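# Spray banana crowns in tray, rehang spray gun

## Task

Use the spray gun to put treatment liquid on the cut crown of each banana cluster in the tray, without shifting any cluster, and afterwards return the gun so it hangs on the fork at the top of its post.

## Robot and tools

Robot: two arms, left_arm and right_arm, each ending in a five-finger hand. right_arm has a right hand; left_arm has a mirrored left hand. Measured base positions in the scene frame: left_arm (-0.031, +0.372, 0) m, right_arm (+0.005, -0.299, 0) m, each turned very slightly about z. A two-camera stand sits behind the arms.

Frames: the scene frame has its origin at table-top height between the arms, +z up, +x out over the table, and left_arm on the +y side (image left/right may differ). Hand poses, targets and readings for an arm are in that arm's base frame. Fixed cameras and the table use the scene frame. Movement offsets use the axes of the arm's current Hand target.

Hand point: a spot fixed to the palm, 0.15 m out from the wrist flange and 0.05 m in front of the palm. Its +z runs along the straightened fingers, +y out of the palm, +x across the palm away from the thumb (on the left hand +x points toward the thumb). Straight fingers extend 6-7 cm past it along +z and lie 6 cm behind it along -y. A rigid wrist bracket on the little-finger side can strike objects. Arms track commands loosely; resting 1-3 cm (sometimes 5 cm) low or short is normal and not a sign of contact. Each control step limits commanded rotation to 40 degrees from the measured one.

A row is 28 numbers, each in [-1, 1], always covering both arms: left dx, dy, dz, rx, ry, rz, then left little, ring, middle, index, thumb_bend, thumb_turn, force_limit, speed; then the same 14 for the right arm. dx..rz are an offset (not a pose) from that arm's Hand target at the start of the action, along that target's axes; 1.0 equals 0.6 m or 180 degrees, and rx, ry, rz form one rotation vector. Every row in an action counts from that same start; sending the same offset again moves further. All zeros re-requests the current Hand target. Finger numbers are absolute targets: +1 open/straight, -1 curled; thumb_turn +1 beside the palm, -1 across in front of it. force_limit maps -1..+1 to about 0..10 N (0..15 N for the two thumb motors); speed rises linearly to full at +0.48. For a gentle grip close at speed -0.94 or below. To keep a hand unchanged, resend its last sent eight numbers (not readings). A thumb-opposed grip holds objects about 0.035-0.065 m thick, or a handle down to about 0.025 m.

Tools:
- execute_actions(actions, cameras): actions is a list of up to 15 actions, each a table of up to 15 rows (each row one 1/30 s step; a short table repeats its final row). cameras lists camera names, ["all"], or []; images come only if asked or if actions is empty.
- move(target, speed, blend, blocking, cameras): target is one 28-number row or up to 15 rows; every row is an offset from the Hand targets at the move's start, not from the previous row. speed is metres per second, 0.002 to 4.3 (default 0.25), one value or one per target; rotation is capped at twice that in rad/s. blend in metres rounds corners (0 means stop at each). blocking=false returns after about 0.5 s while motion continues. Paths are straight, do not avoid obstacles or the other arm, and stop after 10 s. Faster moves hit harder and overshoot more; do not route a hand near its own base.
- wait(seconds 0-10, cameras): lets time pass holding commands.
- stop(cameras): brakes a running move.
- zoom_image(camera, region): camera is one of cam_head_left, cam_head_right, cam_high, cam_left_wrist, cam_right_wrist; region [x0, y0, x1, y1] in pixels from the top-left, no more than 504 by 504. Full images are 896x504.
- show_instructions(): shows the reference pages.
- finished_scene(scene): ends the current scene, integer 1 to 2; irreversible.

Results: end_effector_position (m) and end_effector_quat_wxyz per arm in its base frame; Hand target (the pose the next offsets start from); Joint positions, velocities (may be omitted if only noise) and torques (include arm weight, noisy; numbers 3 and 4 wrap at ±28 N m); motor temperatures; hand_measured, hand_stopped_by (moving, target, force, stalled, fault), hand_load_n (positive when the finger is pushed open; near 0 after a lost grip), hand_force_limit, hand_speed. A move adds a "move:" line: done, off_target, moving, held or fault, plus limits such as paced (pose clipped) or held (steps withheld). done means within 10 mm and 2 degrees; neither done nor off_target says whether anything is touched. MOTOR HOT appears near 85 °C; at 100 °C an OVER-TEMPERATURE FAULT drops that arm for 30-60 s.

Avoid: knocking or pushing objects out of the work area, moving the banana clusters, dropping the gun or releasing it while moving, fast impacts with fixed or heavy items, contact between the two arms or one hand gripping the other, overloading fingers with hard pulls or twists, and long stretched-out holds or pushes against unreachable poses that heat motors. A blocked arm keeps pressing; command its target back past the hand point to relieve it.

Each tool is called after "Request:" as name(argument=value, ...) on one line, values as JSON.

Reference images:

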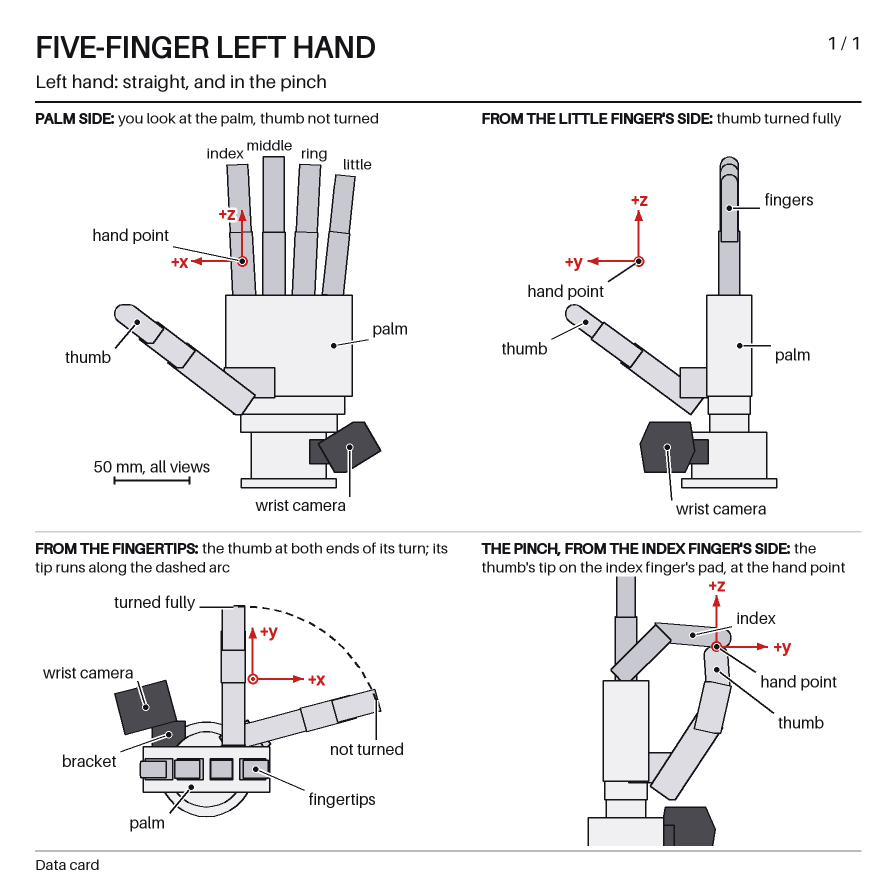

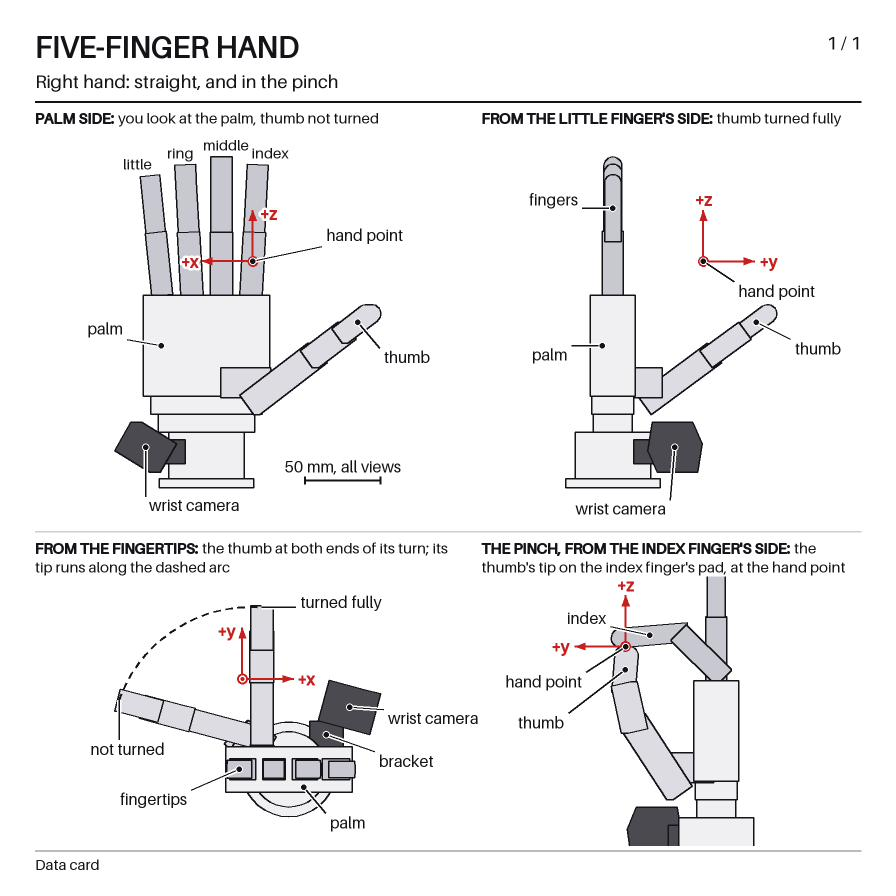

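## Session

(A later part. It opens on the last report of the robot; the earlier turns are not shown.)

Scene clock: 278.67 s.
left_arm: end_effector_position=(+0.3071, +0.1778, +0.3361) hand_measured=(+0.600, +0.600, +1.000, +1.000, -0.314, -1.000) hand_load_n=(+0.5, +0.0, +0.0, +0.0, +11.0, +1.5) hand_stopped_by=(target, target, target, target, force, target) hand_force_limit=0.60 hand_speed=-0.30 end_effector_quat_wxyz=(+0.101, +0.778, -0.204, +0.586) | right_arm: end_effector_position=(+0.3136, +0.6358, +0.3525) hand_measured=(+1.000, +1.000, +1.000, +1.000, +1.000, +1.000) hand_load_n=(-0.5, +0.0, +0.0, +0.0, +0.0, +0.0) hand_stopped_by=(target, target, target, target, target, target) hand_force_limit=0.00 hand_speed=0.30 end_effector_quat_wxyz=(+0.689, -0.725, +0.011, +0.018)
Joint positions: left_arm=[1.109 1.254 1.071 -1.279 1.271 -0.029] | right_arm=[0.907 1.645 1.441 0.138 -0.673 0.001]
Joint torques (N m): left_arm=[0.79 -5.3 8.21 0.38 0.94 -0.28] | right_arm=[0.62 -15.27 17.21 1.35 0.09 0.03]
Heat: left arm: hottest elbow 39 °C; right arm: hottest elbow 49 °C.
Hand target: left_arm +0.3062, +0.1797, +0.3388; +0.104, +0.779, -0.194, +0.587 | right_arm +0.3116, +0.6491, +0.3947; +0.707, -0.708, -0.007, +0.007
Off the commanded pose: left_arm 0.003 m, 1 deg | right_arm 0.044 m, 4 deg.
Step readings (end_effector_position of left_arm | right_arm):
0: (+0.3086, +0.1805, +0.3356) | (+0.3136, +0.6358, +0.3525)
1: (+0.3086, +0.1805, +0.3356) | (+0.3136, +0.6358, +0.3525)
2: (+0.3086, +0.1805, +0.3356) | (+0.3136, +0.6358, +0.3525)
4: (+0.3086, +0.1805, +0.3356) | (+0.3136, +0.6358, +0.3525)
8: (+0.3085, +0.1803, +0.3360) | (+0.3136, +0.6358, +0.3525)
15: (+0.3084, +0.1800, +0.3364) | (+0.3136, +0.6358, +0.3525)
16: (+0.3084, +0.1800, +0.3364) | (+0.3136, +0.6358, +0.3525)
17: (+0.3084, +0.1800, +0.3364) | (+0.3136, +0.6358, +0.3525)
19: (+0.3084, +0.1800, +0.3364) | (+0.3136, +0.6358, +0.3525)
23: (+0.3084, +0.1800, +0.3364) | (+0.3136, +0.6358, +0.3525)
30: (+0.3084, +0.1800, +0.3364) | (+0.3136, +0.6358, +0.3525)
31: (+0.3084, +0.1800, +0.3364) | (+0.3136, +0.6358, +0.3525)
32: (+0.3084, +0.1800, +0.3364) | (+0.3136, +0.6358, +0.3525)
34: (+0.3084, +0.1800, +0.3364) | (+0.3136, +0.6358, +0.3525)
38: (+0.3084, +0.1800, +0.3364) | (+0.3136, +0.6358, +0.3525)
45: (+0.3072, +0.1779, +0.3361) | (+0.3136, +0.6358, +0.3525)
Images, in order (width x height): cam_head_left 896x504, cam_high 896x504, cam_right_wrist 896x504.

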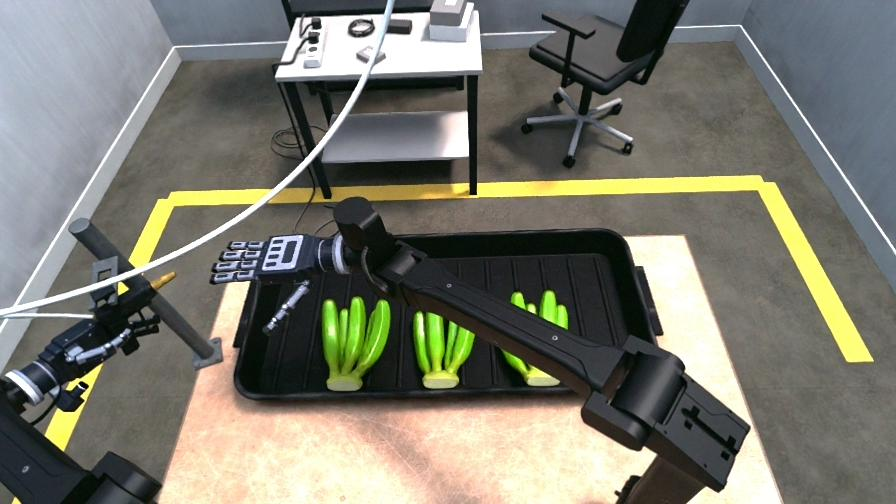

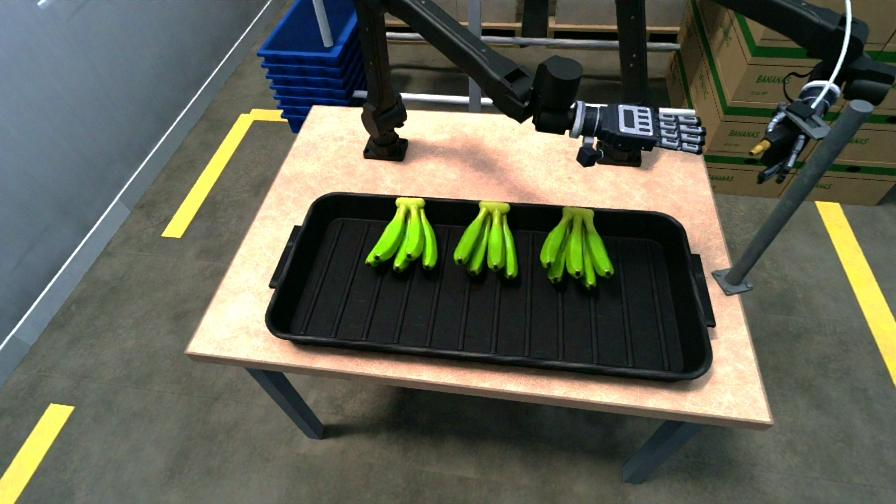

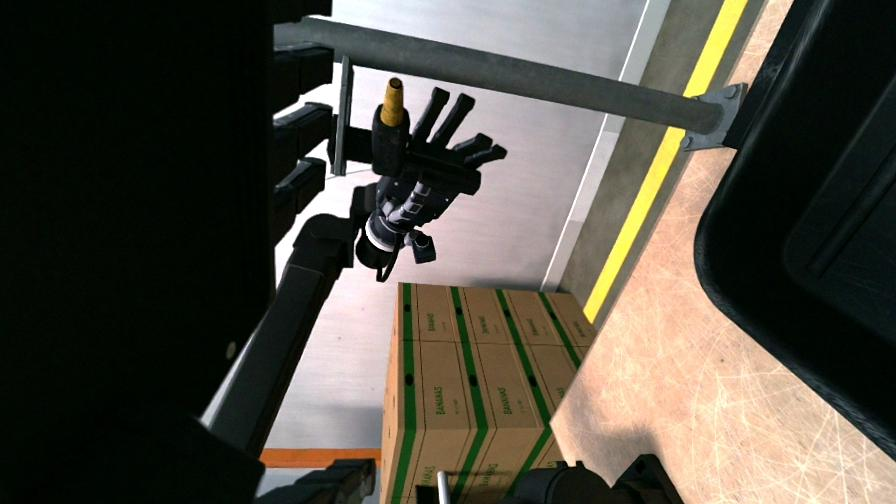

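Request:
execute_actions(actions=[[[0,0,0,0,0,0,0.6,0.6,1,1,-0.7,-1,0.85,-0.6,0,0,0,0,0,0,1,1,1,1,1,1,0,0.3]],[[0,0,0,0,0,0,0.6,0.6,-0.5,-0.5,-0.7,-1,0.0,-0.4,0,0,0,0,0,0,1,1,1,1,1,1,0,0.3]],[[0,0,0,0,0,0,0.6,0.6,-0.5,-0.5,-0.7,-1,0.0,-0.4,0,0,0,0,0,0,1,1,1,1,1,1,0,0.3]]], cameras=["cam_right_wrist","cam_head_left","cam_high"])

Request:
zoom_image(camera="cam_right_wrist", region=[360, 80, 520, 240])

Request:
zoom_image(camera="cam_head_left", region=[70, 260, 170, 360])

Scene clock: 281.40 s.
left_arm: end_effector_position=(+0.3071, +0.1780, +0.3366) hand_measured=(+0.600, +0.600, +0.458, +0.400, -0.322, -1.000) hand_load_n=(+0.5, +0.0, +0.0, +4.0, +17.5, +1.5) hand_stopped_by=(target, target, force, force, force, target) hand_force_limit=0.00 hand_speed=-0.40 end_effector_quat_wxyz=(+0.102, +0.777, -0.204, +0.587) | right_arm: end_effector_position=(+0.3136, +0.6358, +0.3525) hand_measured=(+1.000, +1.000, +1.000, +1.000, +1.000, +1.000) hand_load_n=(+0.0, -0.5, +0.0, +0.0, +0.0, -0.5) hand_stopped_by=(target, target, target, target, target, target) hand_force_limit=0.00 hand_speed=0.30 end_effector_quat_wxyz=(+0.689, -0.725, +0.011, +0.018)
Joint positions: left_arm=[1.109 1.254 1.071 -1.279 1.274 -0.03] | right_arm=[0.907 1.645 1.441 0.138 -0.673 0.001]
Joint torques (N m): left_arm=[0.79 -5.3 8.24 0.36 0.86 -0.28] | right_arm=[0.62 -15.21 17.22 1.35 0.09 0.03]
Heat: left arm: hottest elbow 39 °C; right arm: hottest elbow 50 °C.
Hand target: left_arm +0.3062, +0.1797, +0.3388; +0.104, +0.779, -0.194, +0.587 | right_arm +0.3116, +0.6491, +0.3947; +0.707, -0.708, -0.007, +0.007
Off the commanded pose: left_arm 0.003 m, 1 deg | right_arm 0.044 m, 4 deg.
Step readings (end_effector_position of left_arm | right_arm):
0: (+0.3071, +0.1778, +0.3361) | (+0.3136, +0.6358, +0.3525)
1: (+0.3071, +0.1778, +0.3361) | (+0.3136, +0.6358, +0.3525)
2: (+0.3071, +0.1778, +0.3361) | (+0.3136, +0.6358, +0.3525)
4: (+0.3071, +0.1778, +0.3361) | (+0.3136, +0.6358, +0.3525)
8: (+0.3071, +0.1778, +0.3360) | (+0.3136, +0.6358, +0.3525)
15: (+0.3071, +0.1778, +0.3360) | (+0.3136, +0.6358, +0.3525)
16: (+0.3071, +0.1778, +0.3360) | (+0.3136, +0.6358, +0.3525)
17: (+0.3071, +0.1778, +0.3360) | (+0.3136, +0.6358, +0.3525)
19: (+0.3071, +0.1778, +0.3360) | (+0.3136, +0.6358, +0.3525)
23: (+0.3071, +0.1778, +0.3360) | (+0.3136, +0.6358, +0.3525)
30: (+0.3070, +0.1780, +0.3366) | (+0.3136, +0.6358, +0.3525)
31: (+0.3070, +0.1780, +0.3366) | (+0.3136, +0.6358, +0.3525)
32: (+0.3071, +0.1780, +0.3366) | (+0.3136, +0.6358, +0.3525)
34: (+0.3071, +0.1780, +0.3366) | (+0.3136, +0.6358, +0.3525)
38: (+0.3071, +0.1780, +0.3366) | (+0.3136, +0.6358, +0.3525)
45: (+0.3071, +0.1780, +0.3366) | (+0.3136, +0.6358, +0.3525)
Images, in order (width x height): cam_head_left 896x504, cam_high 896x504, cam_right_wrist 896x504.

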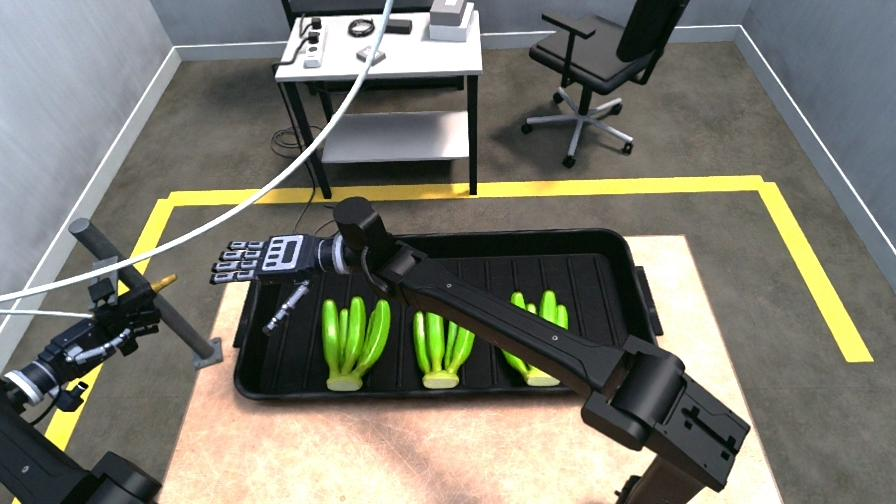

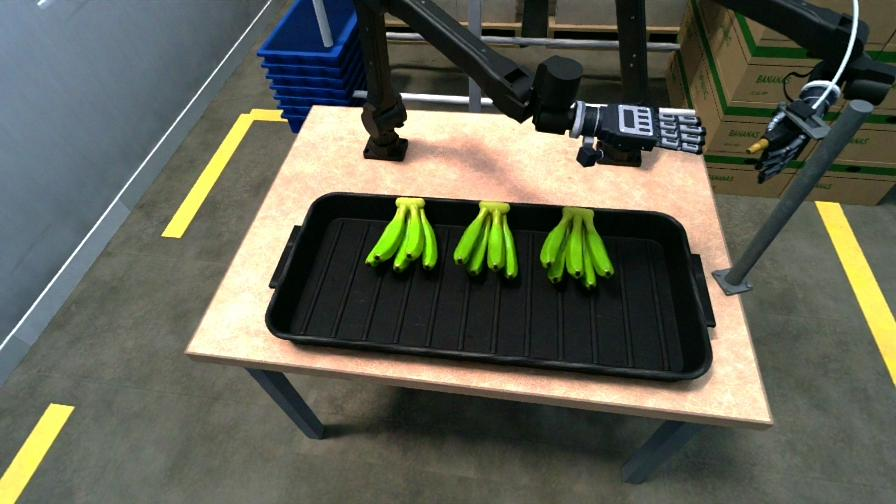

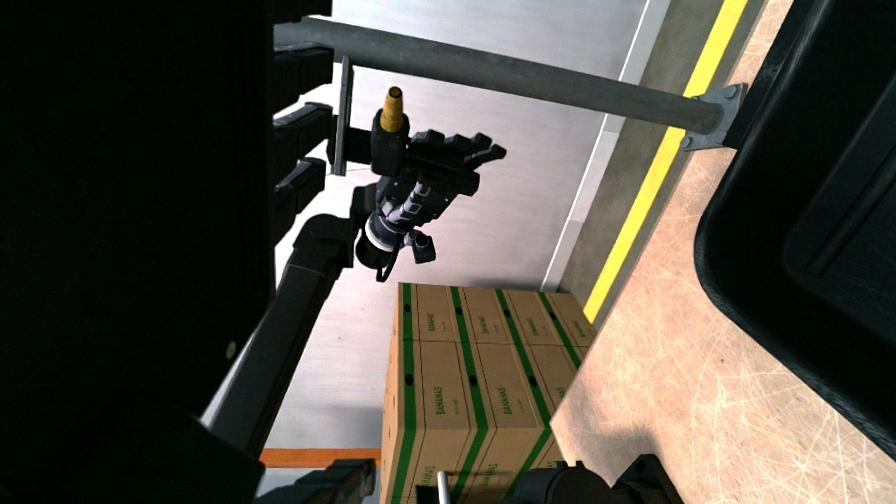

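Scaled by 3.150 from the camera's 896x504 image, which has a finer 1280x720 frame.

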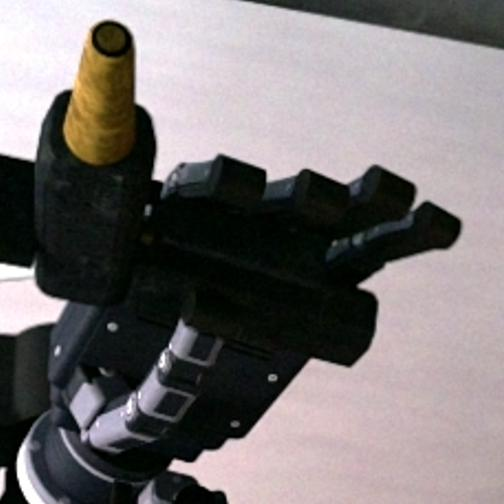

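Scaled by 5.040 from the camera's 896x504 image, which has a finer 1280x720 frame.

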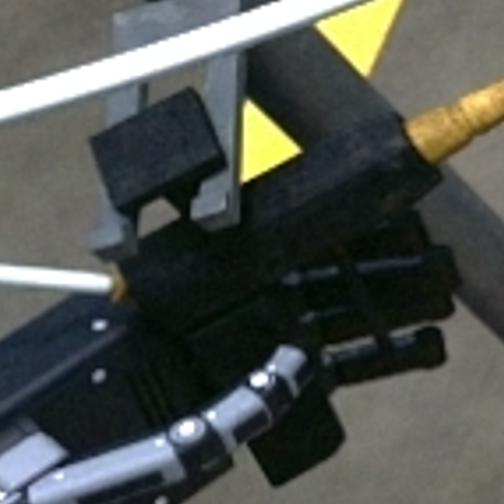

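Request:
execute_actions(actions=[[[0,0,0,0,0,0,0.6,0.6,1,1,0.6,-1,0.2,0.0,0,0,0,0,0,0,1,1,1,1,1,1,0,0.3]],[[0,0,0,0,0,0,0.6,0.6,1,1,0.6,-0.25,0.2,0.0,0,0,0,0,0,0,1,1,1,1,1,1,0,0.3]]], cameras=[])

Request:
move(target=[0,-0.004,0.02,0,0,0,0.6,0.6,1,1,0.6,-0.25,0.2,0,0,0,0,0,0,0,1,1,1,1,1,1,0,0.3], speed=0.05, cameras=["cam_right_wrist","cam_head_left"])

Request:
zoom_image(camera="cam_right_wrist", region=[360, 80, 520, 240])

Request:
zoom_image(camera="cam_head_left", region=[70, 260, 170, 360])

Scene clock: 284.13 s.
left_arm: end_effector_position=(+0.3072, +0.1780, +0.3371) hand_measured=(+0.600, +0.600, +1.000, +1.000, +0.600, -0.250) hand_load_n=(+0.0, +0.0, +0.0, +0.0, +0.0, +0.0) hand_stopped_by=(target, target, target, target, target, target) hand_force_limit=0.20 hand_speed=0.00 end_effector_quat_wxyz=(+0.103, +0.777, -0.202, +0.587) | right_arm: end_effector_position=(+0.3136, +0.6358, +0.3525) hand_measured=(+1.000, +1.000, +1.000, +1.000, +1.000, +1.000) hand_load_n=(-0.5, +0.0, -0.5, +0.0, +0.0, -0.5) hand_stopped_by=(target, target, target, target, target, target) hand_force_limit=0.00 hand_speed=0.30 end_effector_quat_wxyz=(+0.689, -0.725, +0.011, +0.018)
Joint positions: left_arm=[1.109 1.254 1.071 -1.279 1.275 -0.035] | right_arm=[0.907 1.645 1.441 0.138 -0.673 0.001]
Joint torques (N m): left_arm=[0.73 -5.36 8.2 0.39 0.83 -0.24] | right_arm=[0.62 -15.21 17.21 1.35 0.09 0.03]
Heat: left arm: hottest elbow 39 °C; right arm: hottest elbow 50 °C.
Hand target: left_arm +0.3062, +0.1797, +0.3388; +0.104, +0.779, -0.194, +0.587 | right_arm +0.3116, +0.6491, +0.3947; +0.707, -0.708, -0.007, +0.007
Off the commanded pose: left_arm 0.003 m, 1 deg | right_arm 0.044 m, 4 deg.
Step readings (end_effector_position of left_arm | right_arm):
0: (+0.3071, +0.1780, +0.3366) | (+0.3136, +0.6358, +0.3525)
1: (+0.3071, +0.1780, +0.3366) | (+0.3136, +0.6358, +0.3525)
2: (+0.3071, +0.1780, +0.3366) | (+0.3136, +0.6358, +0.3525)
4: (+0.3071, +0.1780, +0.3368) | (+0.3136, +0.6358, +0.3525)
8: (+0.3072, +0.1780, +0.3370) | (+0.3136, +0.6358, +0.3525)
15: (+0.3072, +0.1780, +0.3370) | (+0.3136, +0.6358, +0.3525)
16: (+0.3072, +0.1780, +0.3370) | (+0.3136, +0.6358, +0.3525)
17: (+0.3072, +0.1780, +0.3370) | (+0.3136, +0.6358, +0.3525)
19: (+0.3072, +0.1780, +0.3370) | (+0.3136, +0.6358, +0.3525)
23: (+0.3072, +0.1780, +0.3371) | (+0.3136, +0.6358, +0.3525)
30: (+0.3072, +0.1780, +0.3371) | (+0.3136, +0.6358, +0.3525)
No camera images: "cameras" was empty.

Scene clock: 285.40 s.
left_arm: end_effector_position=(+0.3154, +0.1831, +0.3350) hand_measured=(+0.600, +0.600, +1.000, +1.000, +0.600, -0.250) hand_load_n=(+0.0, +0.0, +0.0, +0.0, +0.0, +0.0) hand_stopped_by=(target, target, target, target, target, target) hand_force_limit=0.20 hand_speed=0.00 end_effector_quat_wxyz=(+0.102, +0.779, -0.191, +0.588) | right_arm: end_effector_position=(+0.3136, +0.6358, +0.3525) hand_measured=(+1.000, +1.000, +1.000, +1.000, +1.000, +1.000) hand_load_n=(+0.0, +0.0, +0.0, +0.0, +0.0, -0.5) hand_stopped_by=(target, target, target, target, target, target) hand_force_limit=0.00 hand_speed=0.30 end_effector_quat_wxyz=(+0.689, -0.725, +0.011, +0.018)
Joint positions: left_arm=[1.098 1.251 1.058 -1.177 1.273 -0.14] | right_arm=[0.907 1.645 1.441 0.138 -0.673 0.001]
Joint torques (N m): left_arm=[-0.79 -5.83 7.87 0.83 0.7 -0.19] | right_arm=[0.56 -15.27 17.21 1.35 0.09 0.03]
Heat: left arm: hottest elbow 39 °C; right arm: hottest elbow 50 °C.
Hand target: left_arm +0.3177, +0.1772, +0.3356; +0.104, +0.779, -0.194, +0.587 | right_arm +0.3116, +0.6491, +0.3947; +0.707, -0.708, -0.007, +0.007
Off the commanded pose: left_arm 0.006 m, 1 deg | right_arm 0.044 m, 4 deg.
move: off_target (right_arm)
Images, in order (width x height): cam_head_left 896x504, cam_right_wrist 896x504.

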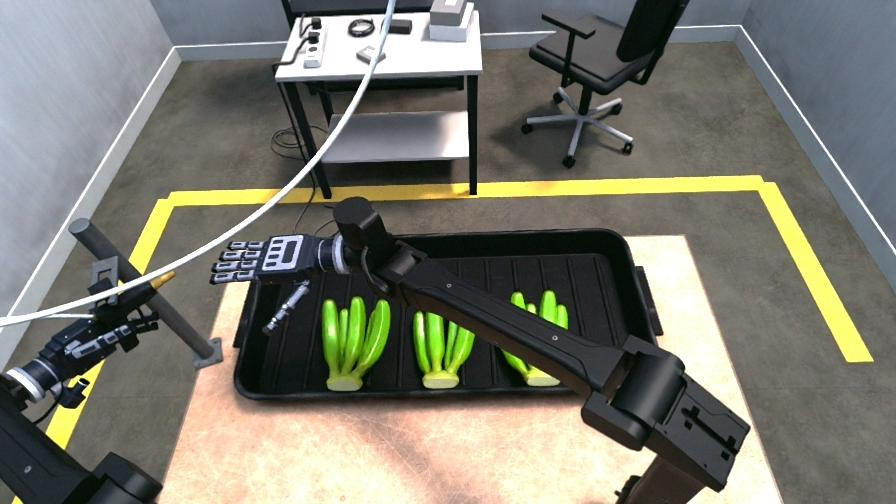

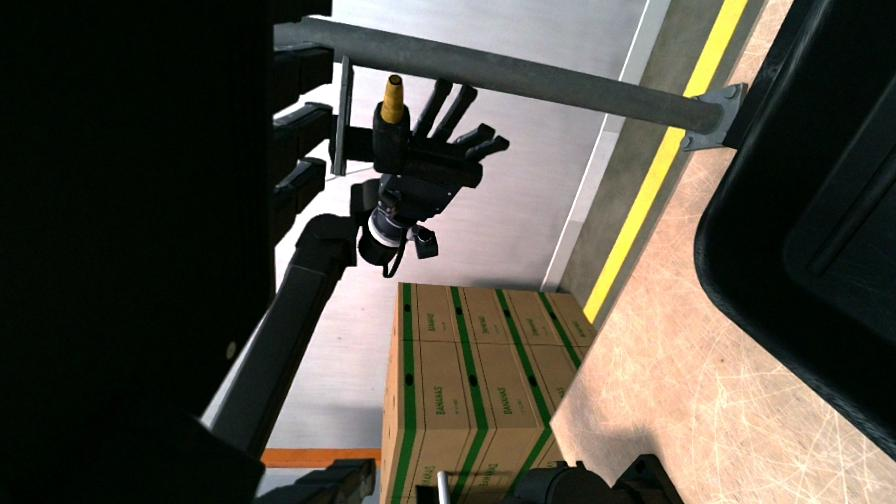

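Scaled by 3.150 from the camera's 896x504 image, which has a finer 1280x720 frame.

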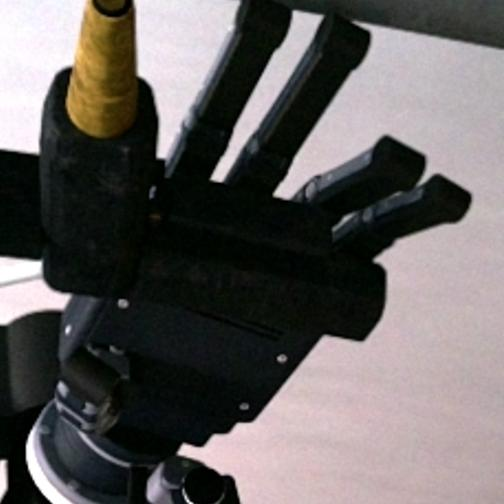

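Scaled by 5.040 from the camera's 896x504 image, which has a finer 1280x720 frame.

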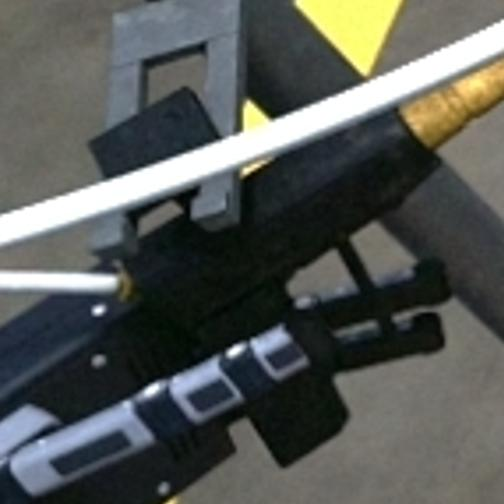

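Request:
execute_actions(actions=[[[0,0,0,0,0,0,0.6,0.6,1,1,-0.7,-0.25,0.6,-0.4,0,0,0,0,0,0,1,1,1,1,1,1,0,0.3]],[[0,0,0,0,0,0,0.6,0.6,1,1,-0.7,-0.25,0.6,-0.4,0,0,0,0,0,0,1,1,1,1,1,1,0,0.3]],[[0,0,0,0,0,0,-0.97,-0.97,1,1,-0.7,-0.25,0.0,-0.4,0,0,0,0,0,0,1,1,1,1,1,1,0,0.3]],[[0,0,0,0,0,0,-0.97,-0.97,1,1,-0.7,-0.25,0.0,-0.4,0,0,0,0,0,0,1,1,1,1,1,1,0,0.3]]], cameras=["cam_right_wrist","cam_head_left"])

Request:
zoom_image(camera="cam_right_wrist", region=[360, 80, 520, 240])

Request:
zoom_image(camera="cam_head_left", region=[70, 260, 170, 360])

Scene clock: 287.87 s.
left_arm: end_effector_position=(+0.3150, +0.1792, +0.3400) hand_measured=(-0.496, -0.384, +1.000, +1.000, -0.272, -0.250) hand_load_n=(+10.0, +1.5, +0.0, +0.0, +13.5, -2.0) hand_stopped_by=(force, force, target, target, force, target) hand_force_limit=0.00 hand_speed=-0.40 end_effector_quat_wxyz=(+0.100, +0.774, -0.195, +0.594) | right_arm: end_effector_position=(+0.3136, +0.6358, +0.3525) hand_measured=(+1.000, +1.000, +1.000, +1.000, +1.000, +1.000) hand_load_n=(+0.0, +0.0, +0.0, +0.0, +0.0, +0.0) hand_stopped_by=(target, target, target, target, target, target) hand_force_limit=0.00 hand_speed=0.30 end_effector_quat_wxyz=(+0.689, -0.725, +0.011, +0.018)
Joint positions: left_arm=[1.095 1.239 1.055 -1.173 1.285 -0.143] | right_arm=[0.907 1.645 1.441 0.138 -0.673 0.001]
Joint torques (N m): left_arm=[-0.56 -4.78 8.03 0.79 0.21 -0.23] | right_arm=[0.62 -15.27 17.21 1.35 0.09 0.03]
Heat: left arm: hottest elbow 38 °C; right arm: hottest elbow 51 °C.
Hand target: left_arm +0.3177, +0.1772, +0.3355; +0.104, +0.779, -0.194, +0.587 | right_arm +0.3116, +0.6491, +0.3947; +0.707, -0.708, -0.007, +0.007
Off the commanded pose: left_arm 0.006 m, 1 deg | right_arm 0.044 m, 4 deg.
Step readings (end_effector_position of left_arm | right_arm):
0: (+0.3155, +0.1832, +0.3351) | (+0.3136, +0.6358, +0.3525)
1: (+0.3155, +0.1832, +0.3351) | (+0.3136, +0.6358, +0.3525)
2: (+0.3155, +0.1832, +0.3351) | (+0.3136, +0.6358, +0.3525)
4: (+0.3155, +0.1832, +0.3350) | (+0.3136, +0.6358, +0.3525)
8: (+0.3155, +0.1832, +0.3351) | (+0.3136, +0.6358, +0.3525)
15: (+0.3155, +0.1833, +0.3351) | (+0.3136, +0.6358, +0.3525)
16: (+0.3155, +0.1833, +0.3351) | (+0.3136, +0.6358, +0.3525)
17: (+0.3155, +0.1833, +0.3351) | (+0.3136, +0.6358, +0.3525)
19: (+0.3156, +0.1833, +0.3351) | (+0.3136, +0.6358, +0.3525)
23: (+0.3156, +0.1833, +0.3351) | (+0.3136, +0.6358, +0.3525)
30: (+0.3158, +0.1818, +0.3350) | (+0.3136, +0.6358, +0.3525)
31: (+0.3159, +0.1812, +0.3351) | (+0.3136, +0.6358, +0.3525)
32: (+0.3159, +0.1808, +0.3352) | (+0.3136, +0.6358, +0.3525)
34: (+0.3159, +0.1804, +0.3356) | (+0.3136, +0.6358, +0.3525)
38: (+0.3157, +0.1802, +0.3359) | (+0.3136, +0.6358, +0.3525)
45: (+0.3155, +0.1795, +0.3376) | (+0.3136, +0.6358, +0.3525)
46: (+0.3155, +0.1795, +0.3377) | (+0.3136, +0.6358, +0.3525)
47: (+0.3154, +0.1793, +0.3381) | (+0.3136, +0.6358, +0.3525)
49: (+0.3154, +0.1791, +0.3387) | (+0.3136, +0.6358, +0.3525)
53: (+0.3151, +0.1790, +0.3400) | (+0.3136, +0.6358, +0.3525)
60: (+0.3150, +0.1792, +0.3400) | (+0.3136, +0.6358, +0.3525)
Images, in order (width x height): cam_head_left 896x504, cam_right_wrist 896x504.

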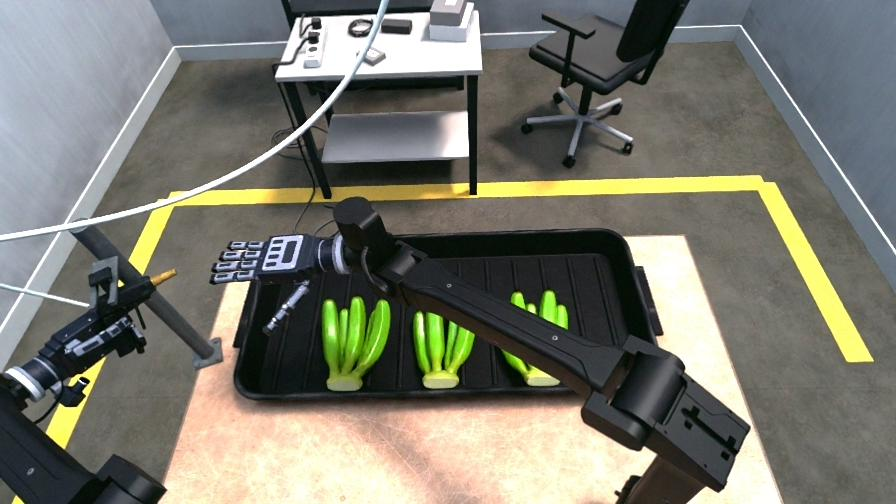

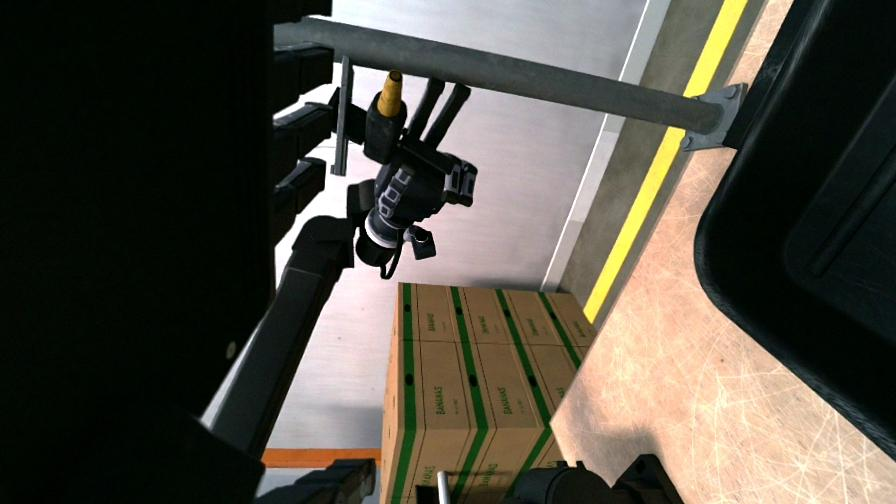

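Scaled by 3.150 from the camera's 896x504 image, which has a finer 1280x720 frame.

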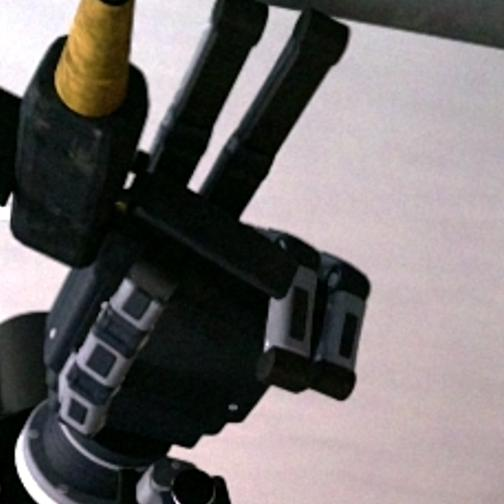

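Scaled by 5.040 from the camera's 896x504 image, which has a finer 1280x720 frame.

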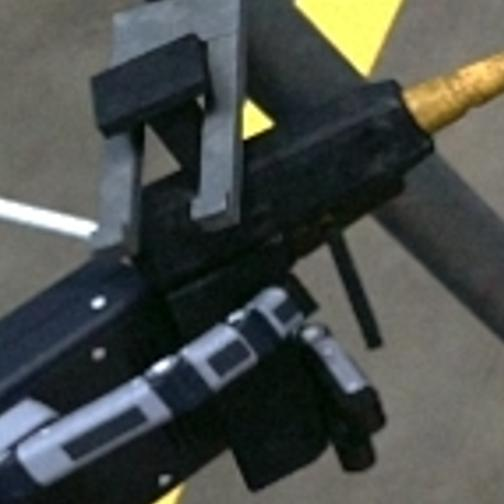

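Request:
execute_actions(actions=[[[0,0,0,0,0,0,-0.97,-0.97,-0.5,-0.5,-0.7,-0.25,0.2,-0.4,0,0,0,0,0,0,1,1,1,1,1,1,0,0.3]],[[0,0,0,0,0,0,-0.97,-0.97,-0.5,-0.5,-0.7,-0.25,0.2,-0.4,0,0,0,0,0,0,1,1,1,1,1,1,0,0.3]]], cameras=["cam_right_wrist","cam_head_left"])

Request:
zoom_image(camera="cam_right_wrist", region=[360, 80, 520, 240])

Request:
zoom_image(camera="cam_head_left", region=[70, 260, 170, 360])

Scene clock: 289.53 s.
left_arm: end_effector_position=(+0.3153, +0.1795, +0.3403) hand_measured=(-0.496, -0.386, +0.180, +0.292, -0.270, -0.250) hand_load_n=(+6.0, +0.0, +5.5, +0.5, +17.5, -3.0) hand_stopped_by=(force, force, force, force, force, target) hand_force_limit=0.20 hand_speed=-0.40 end_effector_quat_wxyz=(+0.102, +0.776, -0.192, +0.593) | right_arm: end_effector_position=(+0.3136, +0.6358, +0.3525) hand_measured=(+1.000, +1.000, +1.000, +1.000, +1.000, +1.000) hand_load_n=(+0.0, +0.0, +0.0, +0.0, +0.0, +0.0) hand_stopped_by=(target, target, target, target, target, target) hand_force_limit=0.00 hand_speed=0.30 end_effector_quat_wxyz=(+0.689, -0.725, +0.011, +0.018)
Joint positions: left_arm=[1.095 1.239 1.055 -1.171 1.284 -0.153] | right_arm=[0.907 1.645 1.441 0.138 -0.673 0.001]
Joint torques (N m): left_arm=[-0.5 -4.84 8.01 0.76 0.27 -0.15] | right_arm=[0.62 -15.21 17.21 1.35 0.09 0.03]
Heat: left arm: hottest elbow 38 °C; right arm: hottest elbow 51 °C.
Hand target: left_arm +0.3177, +0.1772, +0.3355; +0.104, +0.779, -0.194, +0.587 | right_arm +0.3116, +0.6491, +0.3947; +0.707, -0.708, -0.007, +0.007
Off the commanded pose: left_arm 0.006 m, 1 deg | right_arm 0.044 m, 4 deg.
Step readings (end_effector_position of left_arm | right_arm):
0: (+0.3150, +0.1792, +0.3400) | (+0.3136, +0.6358, +0.3525)
1: (+0.3150, +0.1792, +0.3400) | (+0.3136, +0.6358, +0.3525)
2: (+0.3150, +0.1792, +0.3400) | (+0.3136, +0.6358, +0.3525)
4: (+0.3150, +0.1792, +0.3400) | (+0.3136, +0.6358, +0.3525)
8: (+0.3150, +0.1792, +0.3400) | (+0.3136, +0.6358, +0.3525)
15: (+0.3151, +0.1793, +0.3400) | (+0.3136, +0.6358, +0.3525)
16: (+0.3152, +0.1794, +0.3399) | (+0.3136, +0.6358, +0.3525)
17: (+0.3153, +0.1795, +0.3401) | (+0.3136, +0.6358, +0.3525)
19: (+0.3153, +0.1795, +0.3403) | (+0.3136, +0.6358, +0.3525)
23: (+0.3153, +0.1795, +0.3403) | (+0.3136, +0.6358, +0.3525)
30: (+0.3153, +0.1795, +0.3403) | (+0.3136, +0.6358, +0.3525)
Images, in order (width x height): cam_head_left 896x504, cam_right_wrist 896x504.

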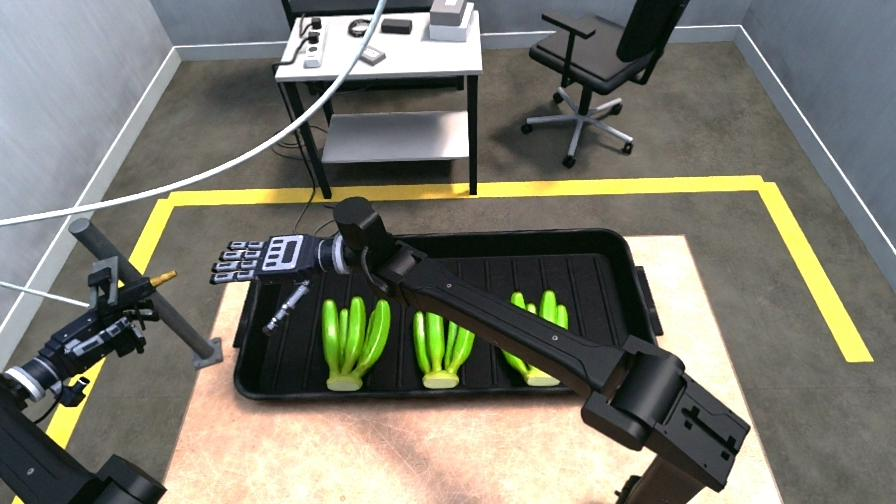

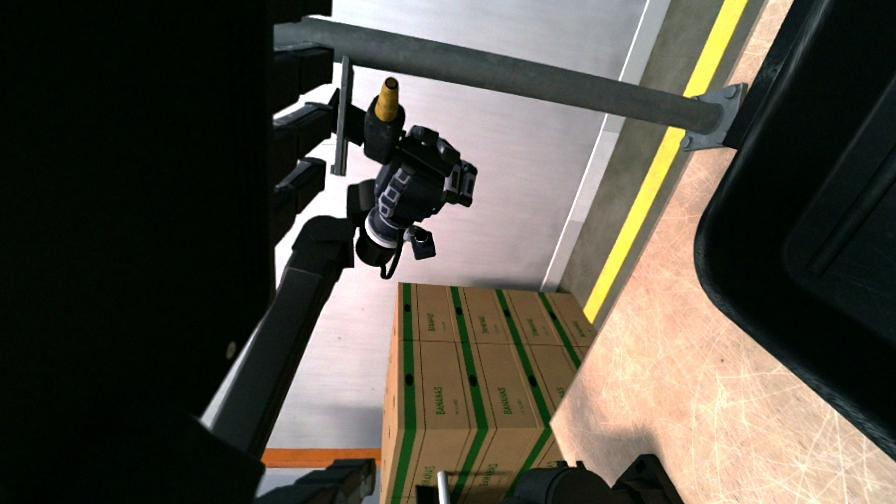

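Scaled by 3.150 from the camera's 896x504 image, which has a finer 1280x720 frame.

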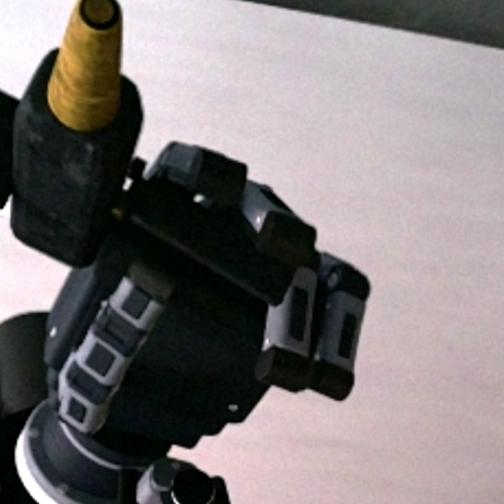

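Scaled by 5.040 from the camera's 896x504 image, which has a finer 1280x720 frame.

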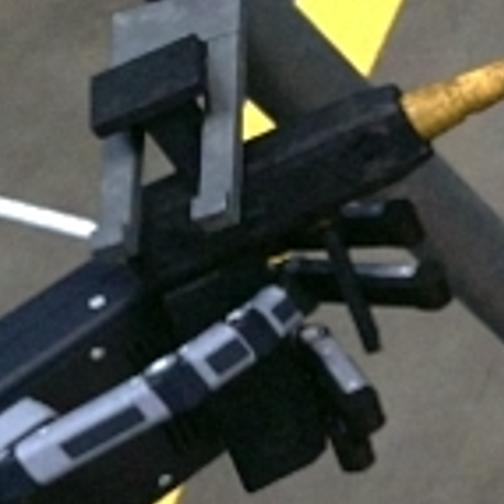

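Request:
execute_actions(actions=[[[0,0,0,0,0,0,0.3,0.3,1,1,0.6,-0.25,0.2,0.2,0,0,0,0,0,0,1,1,1,1,1,1,0,0.3]],[[0,0,0,0,0,0,0.3,0.3,1,1,0.6,-0.25,0.2,0.2,0,0,0,0,0,0,1,1,1,1,1,1,0,0.3]]], cameras=[])

Request:
move(target=[0,0,0.0165,0,0,0,0.3,0.3,1,1,0.6,-0.25,0.2,0.2,0,0,0,0,0,0,1,1,1,1,1,1,0,0.3], speed=0.05, cameras=["cam_right_wrist","cam_head_left"])

Request:
zoom_image(camera="cam_right_wrist", region=[360, 80, 520, 240])

Request:
zoom_image(camera="cam_head_left", region=[70, 260, 170, 360])

Scene clock: 291.10 s.
left_arm: end_effector_position=(+0.3156, +0.1796, +0.3371) hand_measured=(+0.300, +0.300, +1.000, +1.000, +0.600, -0.250) hand_load_n=(+0.0, +0.0, +0.0, +0.0, +0.0, +0.0) hand_stopped_by=(target, target, target, target, target, target) hand_force_limit=0.20 hand_speed=0.20 end_effector_quat_wxyz=(+0.101, +0.780, -0.192, +0.587) | right_arm: end_effector_position=(+0.3136, +0.6358, +0.3525) hand_measured=(+1.000, +1.000, +1.000, +1.000, +1.000, +1.000) hand_load_n=(+0.0, -0.5, +0.0, +0.0, +0.0, +0.0) hand_stopped_by=(target, target, target, target, target, target) hand_force_limit=0.00 hand_speed=0.30 end_effector_quat_wxyz=(+0.689, -0.725, +0.011, +0.018)
Joint positions: left_arm=[1.093 1.239 1.054 -1.171 1.269 -0.153] | right_arm=[0.907 1.645 1.441 0.138 -0.673 0.001]
Joint torques (N m): left_arm=[-0.44 -4.84 8.06 0.79 0.82 -0.14] | right_arm=[0.62 -15.21 17.2 1.35 0.09 0.03]
Heat: left arm: hottest elbow 38 °C; right arm: hottest elbow 51 °C.
Hand target: left_arm +0.3177, +0.1772, +0.3355; +0.104, +0.779, -0.194, +0.587 | right_arm +0.3116, +0.6491, +0.3947; +0.707, -0.708, -0.007, +0.007
Off the commanded pose: left_arm 0.004 m, 0 deg | right_arm 0.044 m, 4 deg.
Step readings (end_effector_position of left_arm | right_arm):
0: (+0.3153, +0.1795, +0.3403) | (+0.3136, +0.6358, +0.3525)
1: (+0.3153, +0.1795, +0.3403) | (+0.3136, +0.6358, +0.3525)
2: (+0.3153, +0.1795, +0.3403) | (+0.3136, +0.6358, +0.3525)
4: (+0.3154, +0.1800, +0.3385) | (+0.3136, +0.6358, +0.3525)
8: (+0.3156, +0.1795, +0.3372) | (+0.3136, +0.6358, +0.3525)
15: (+0.3156, +0.1796, +0.3371) | (+0.3136, +0.6358, +0.3525)
16: (+0.3156, +0.1796, +0.3371) | (+0.3136, +0.6358, +0.3525)
17: (+0.3156, +0.1796, +0.3371) | (+0.3136, +0.6358, +0.3525)
19: (+0.3156, +0.1796, +0.3371) | (+0.3136, +0.6358, +0.3525)
23: (+0.3156, +0.1796, +0.3371) | (+0.3136, +0.6358, +0.3525)
30: (+0.3156, +0.1796, +0.3371) | (+0.3136, +0.6358, +0.3525)
No camera images: "cameras" was empty.

Scene clock: 292.27 s.
left_arm: end_effector_position=(+0.3241, +0.1805, +0.3330) hand_measured=(+0.300, +0.300, +1.000, +1.000, +0.600, -0.250) hand_load_n=(+0.0, +0.5, +0.0, +0.0, +0.0, +0.0) hand_stopped_by=(target, target, target, target, target, target) hand_force_limit=0.20 hand_speed=0.20 end_effector_quat_wxyz=(+0.099, +0.780, -0.191, +0.588) | right_arm: end_effector_position=(+0.3136, +0.6358, +0.3525) hand_measured=(+1.000, +1.000, +1.000, +1.000, +1.000, +1.000) hand_load_n=(-0.5, +0.0, +0.0, +0.0, +0.0, +0.0) hand_stopped_by=(target, target, target, target, target, target) hand_force_limit=0.00 hand_speed=0.30 end_effector_quat_wxyz=(+0.689, -0.725, +0.011, +0.018)
Joint positions: left_arm=[1.074 1.239 1.039 -1.083 1.265 -0.227] | right_arm=[0.907 1.645 1.441 0.138 -0.673 0.001]
Joint torques (N m): left_arm=[-0.91 -5.71 7.71 0.85 0.7 -0.21] | right_arm=[0.62 -15.21 17.21 1.36 0.09 0.03]
Heat: left arm: hottest elbow 38 °C; right arm: hottest elbow 51 °C.
Hand target: left_arm +0.3264, +0.1734, +0.3326; +0.104, +0.779, -0.194, +0.587 | right_arm +0.3116, +0.6491, +0.3947; +0.707, -0.708, -0.007, +0.007
Off the commanded pose: left_arm 0.008 m, 1 deg | right_arm 0.044 m, 4 deg.
move: off_target (right_arm)
Images, in order (width x height): cam_head_left 896x504, cam_right_wrist 896x504.

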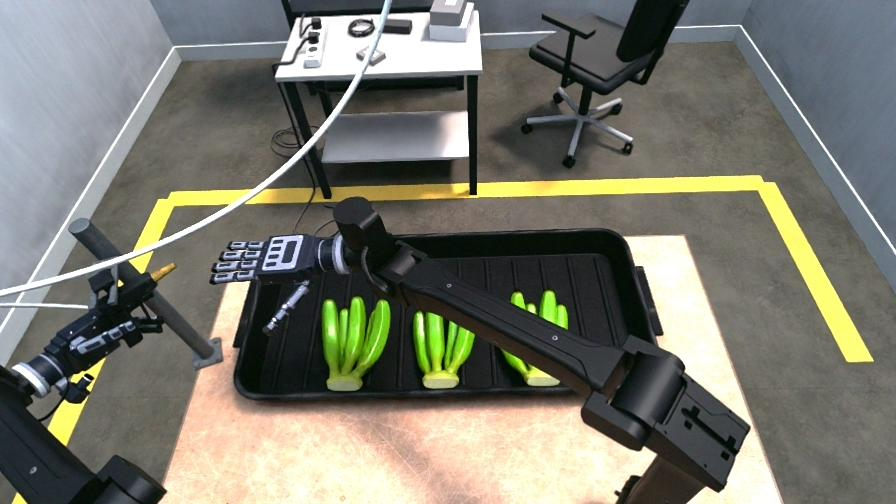

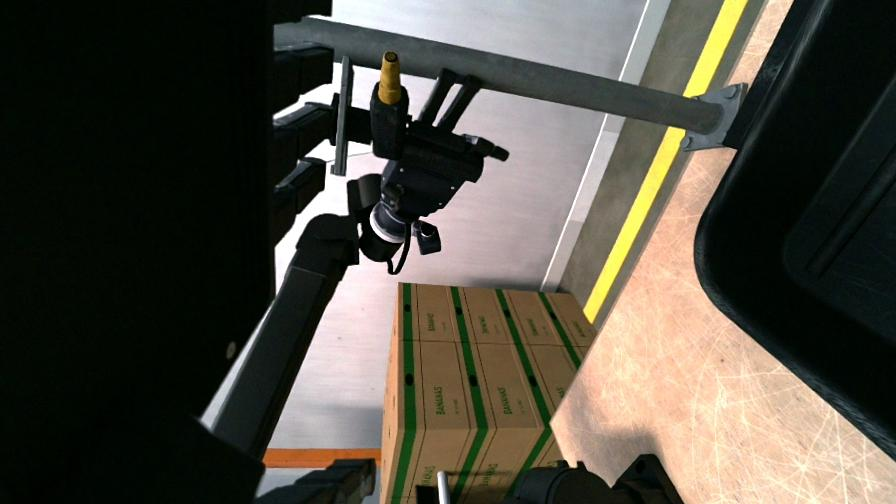

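Scaled by 3.150 from the camera's 896x504 image, which has a finer 1280x720 frame.

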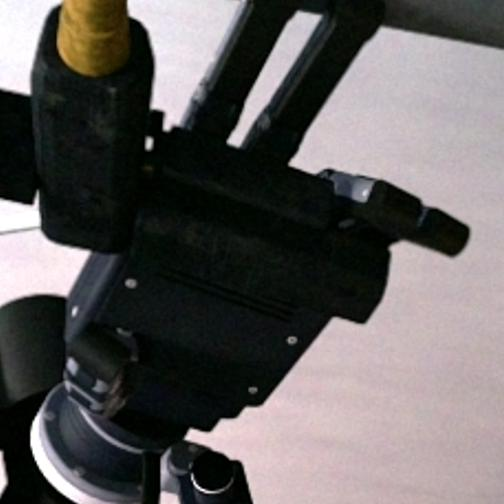

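Scaled by 5.040 from the camera's 896x504 image, which has a finer 1280x720 frame.

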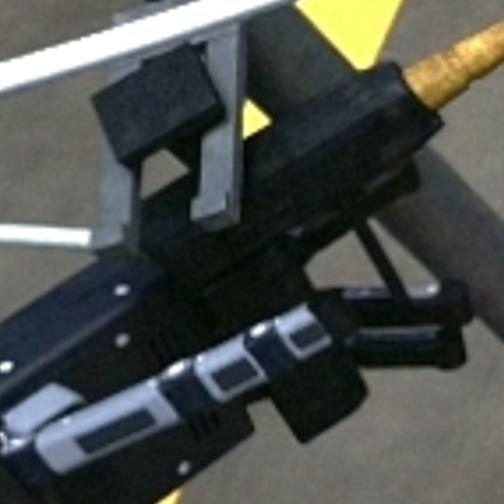

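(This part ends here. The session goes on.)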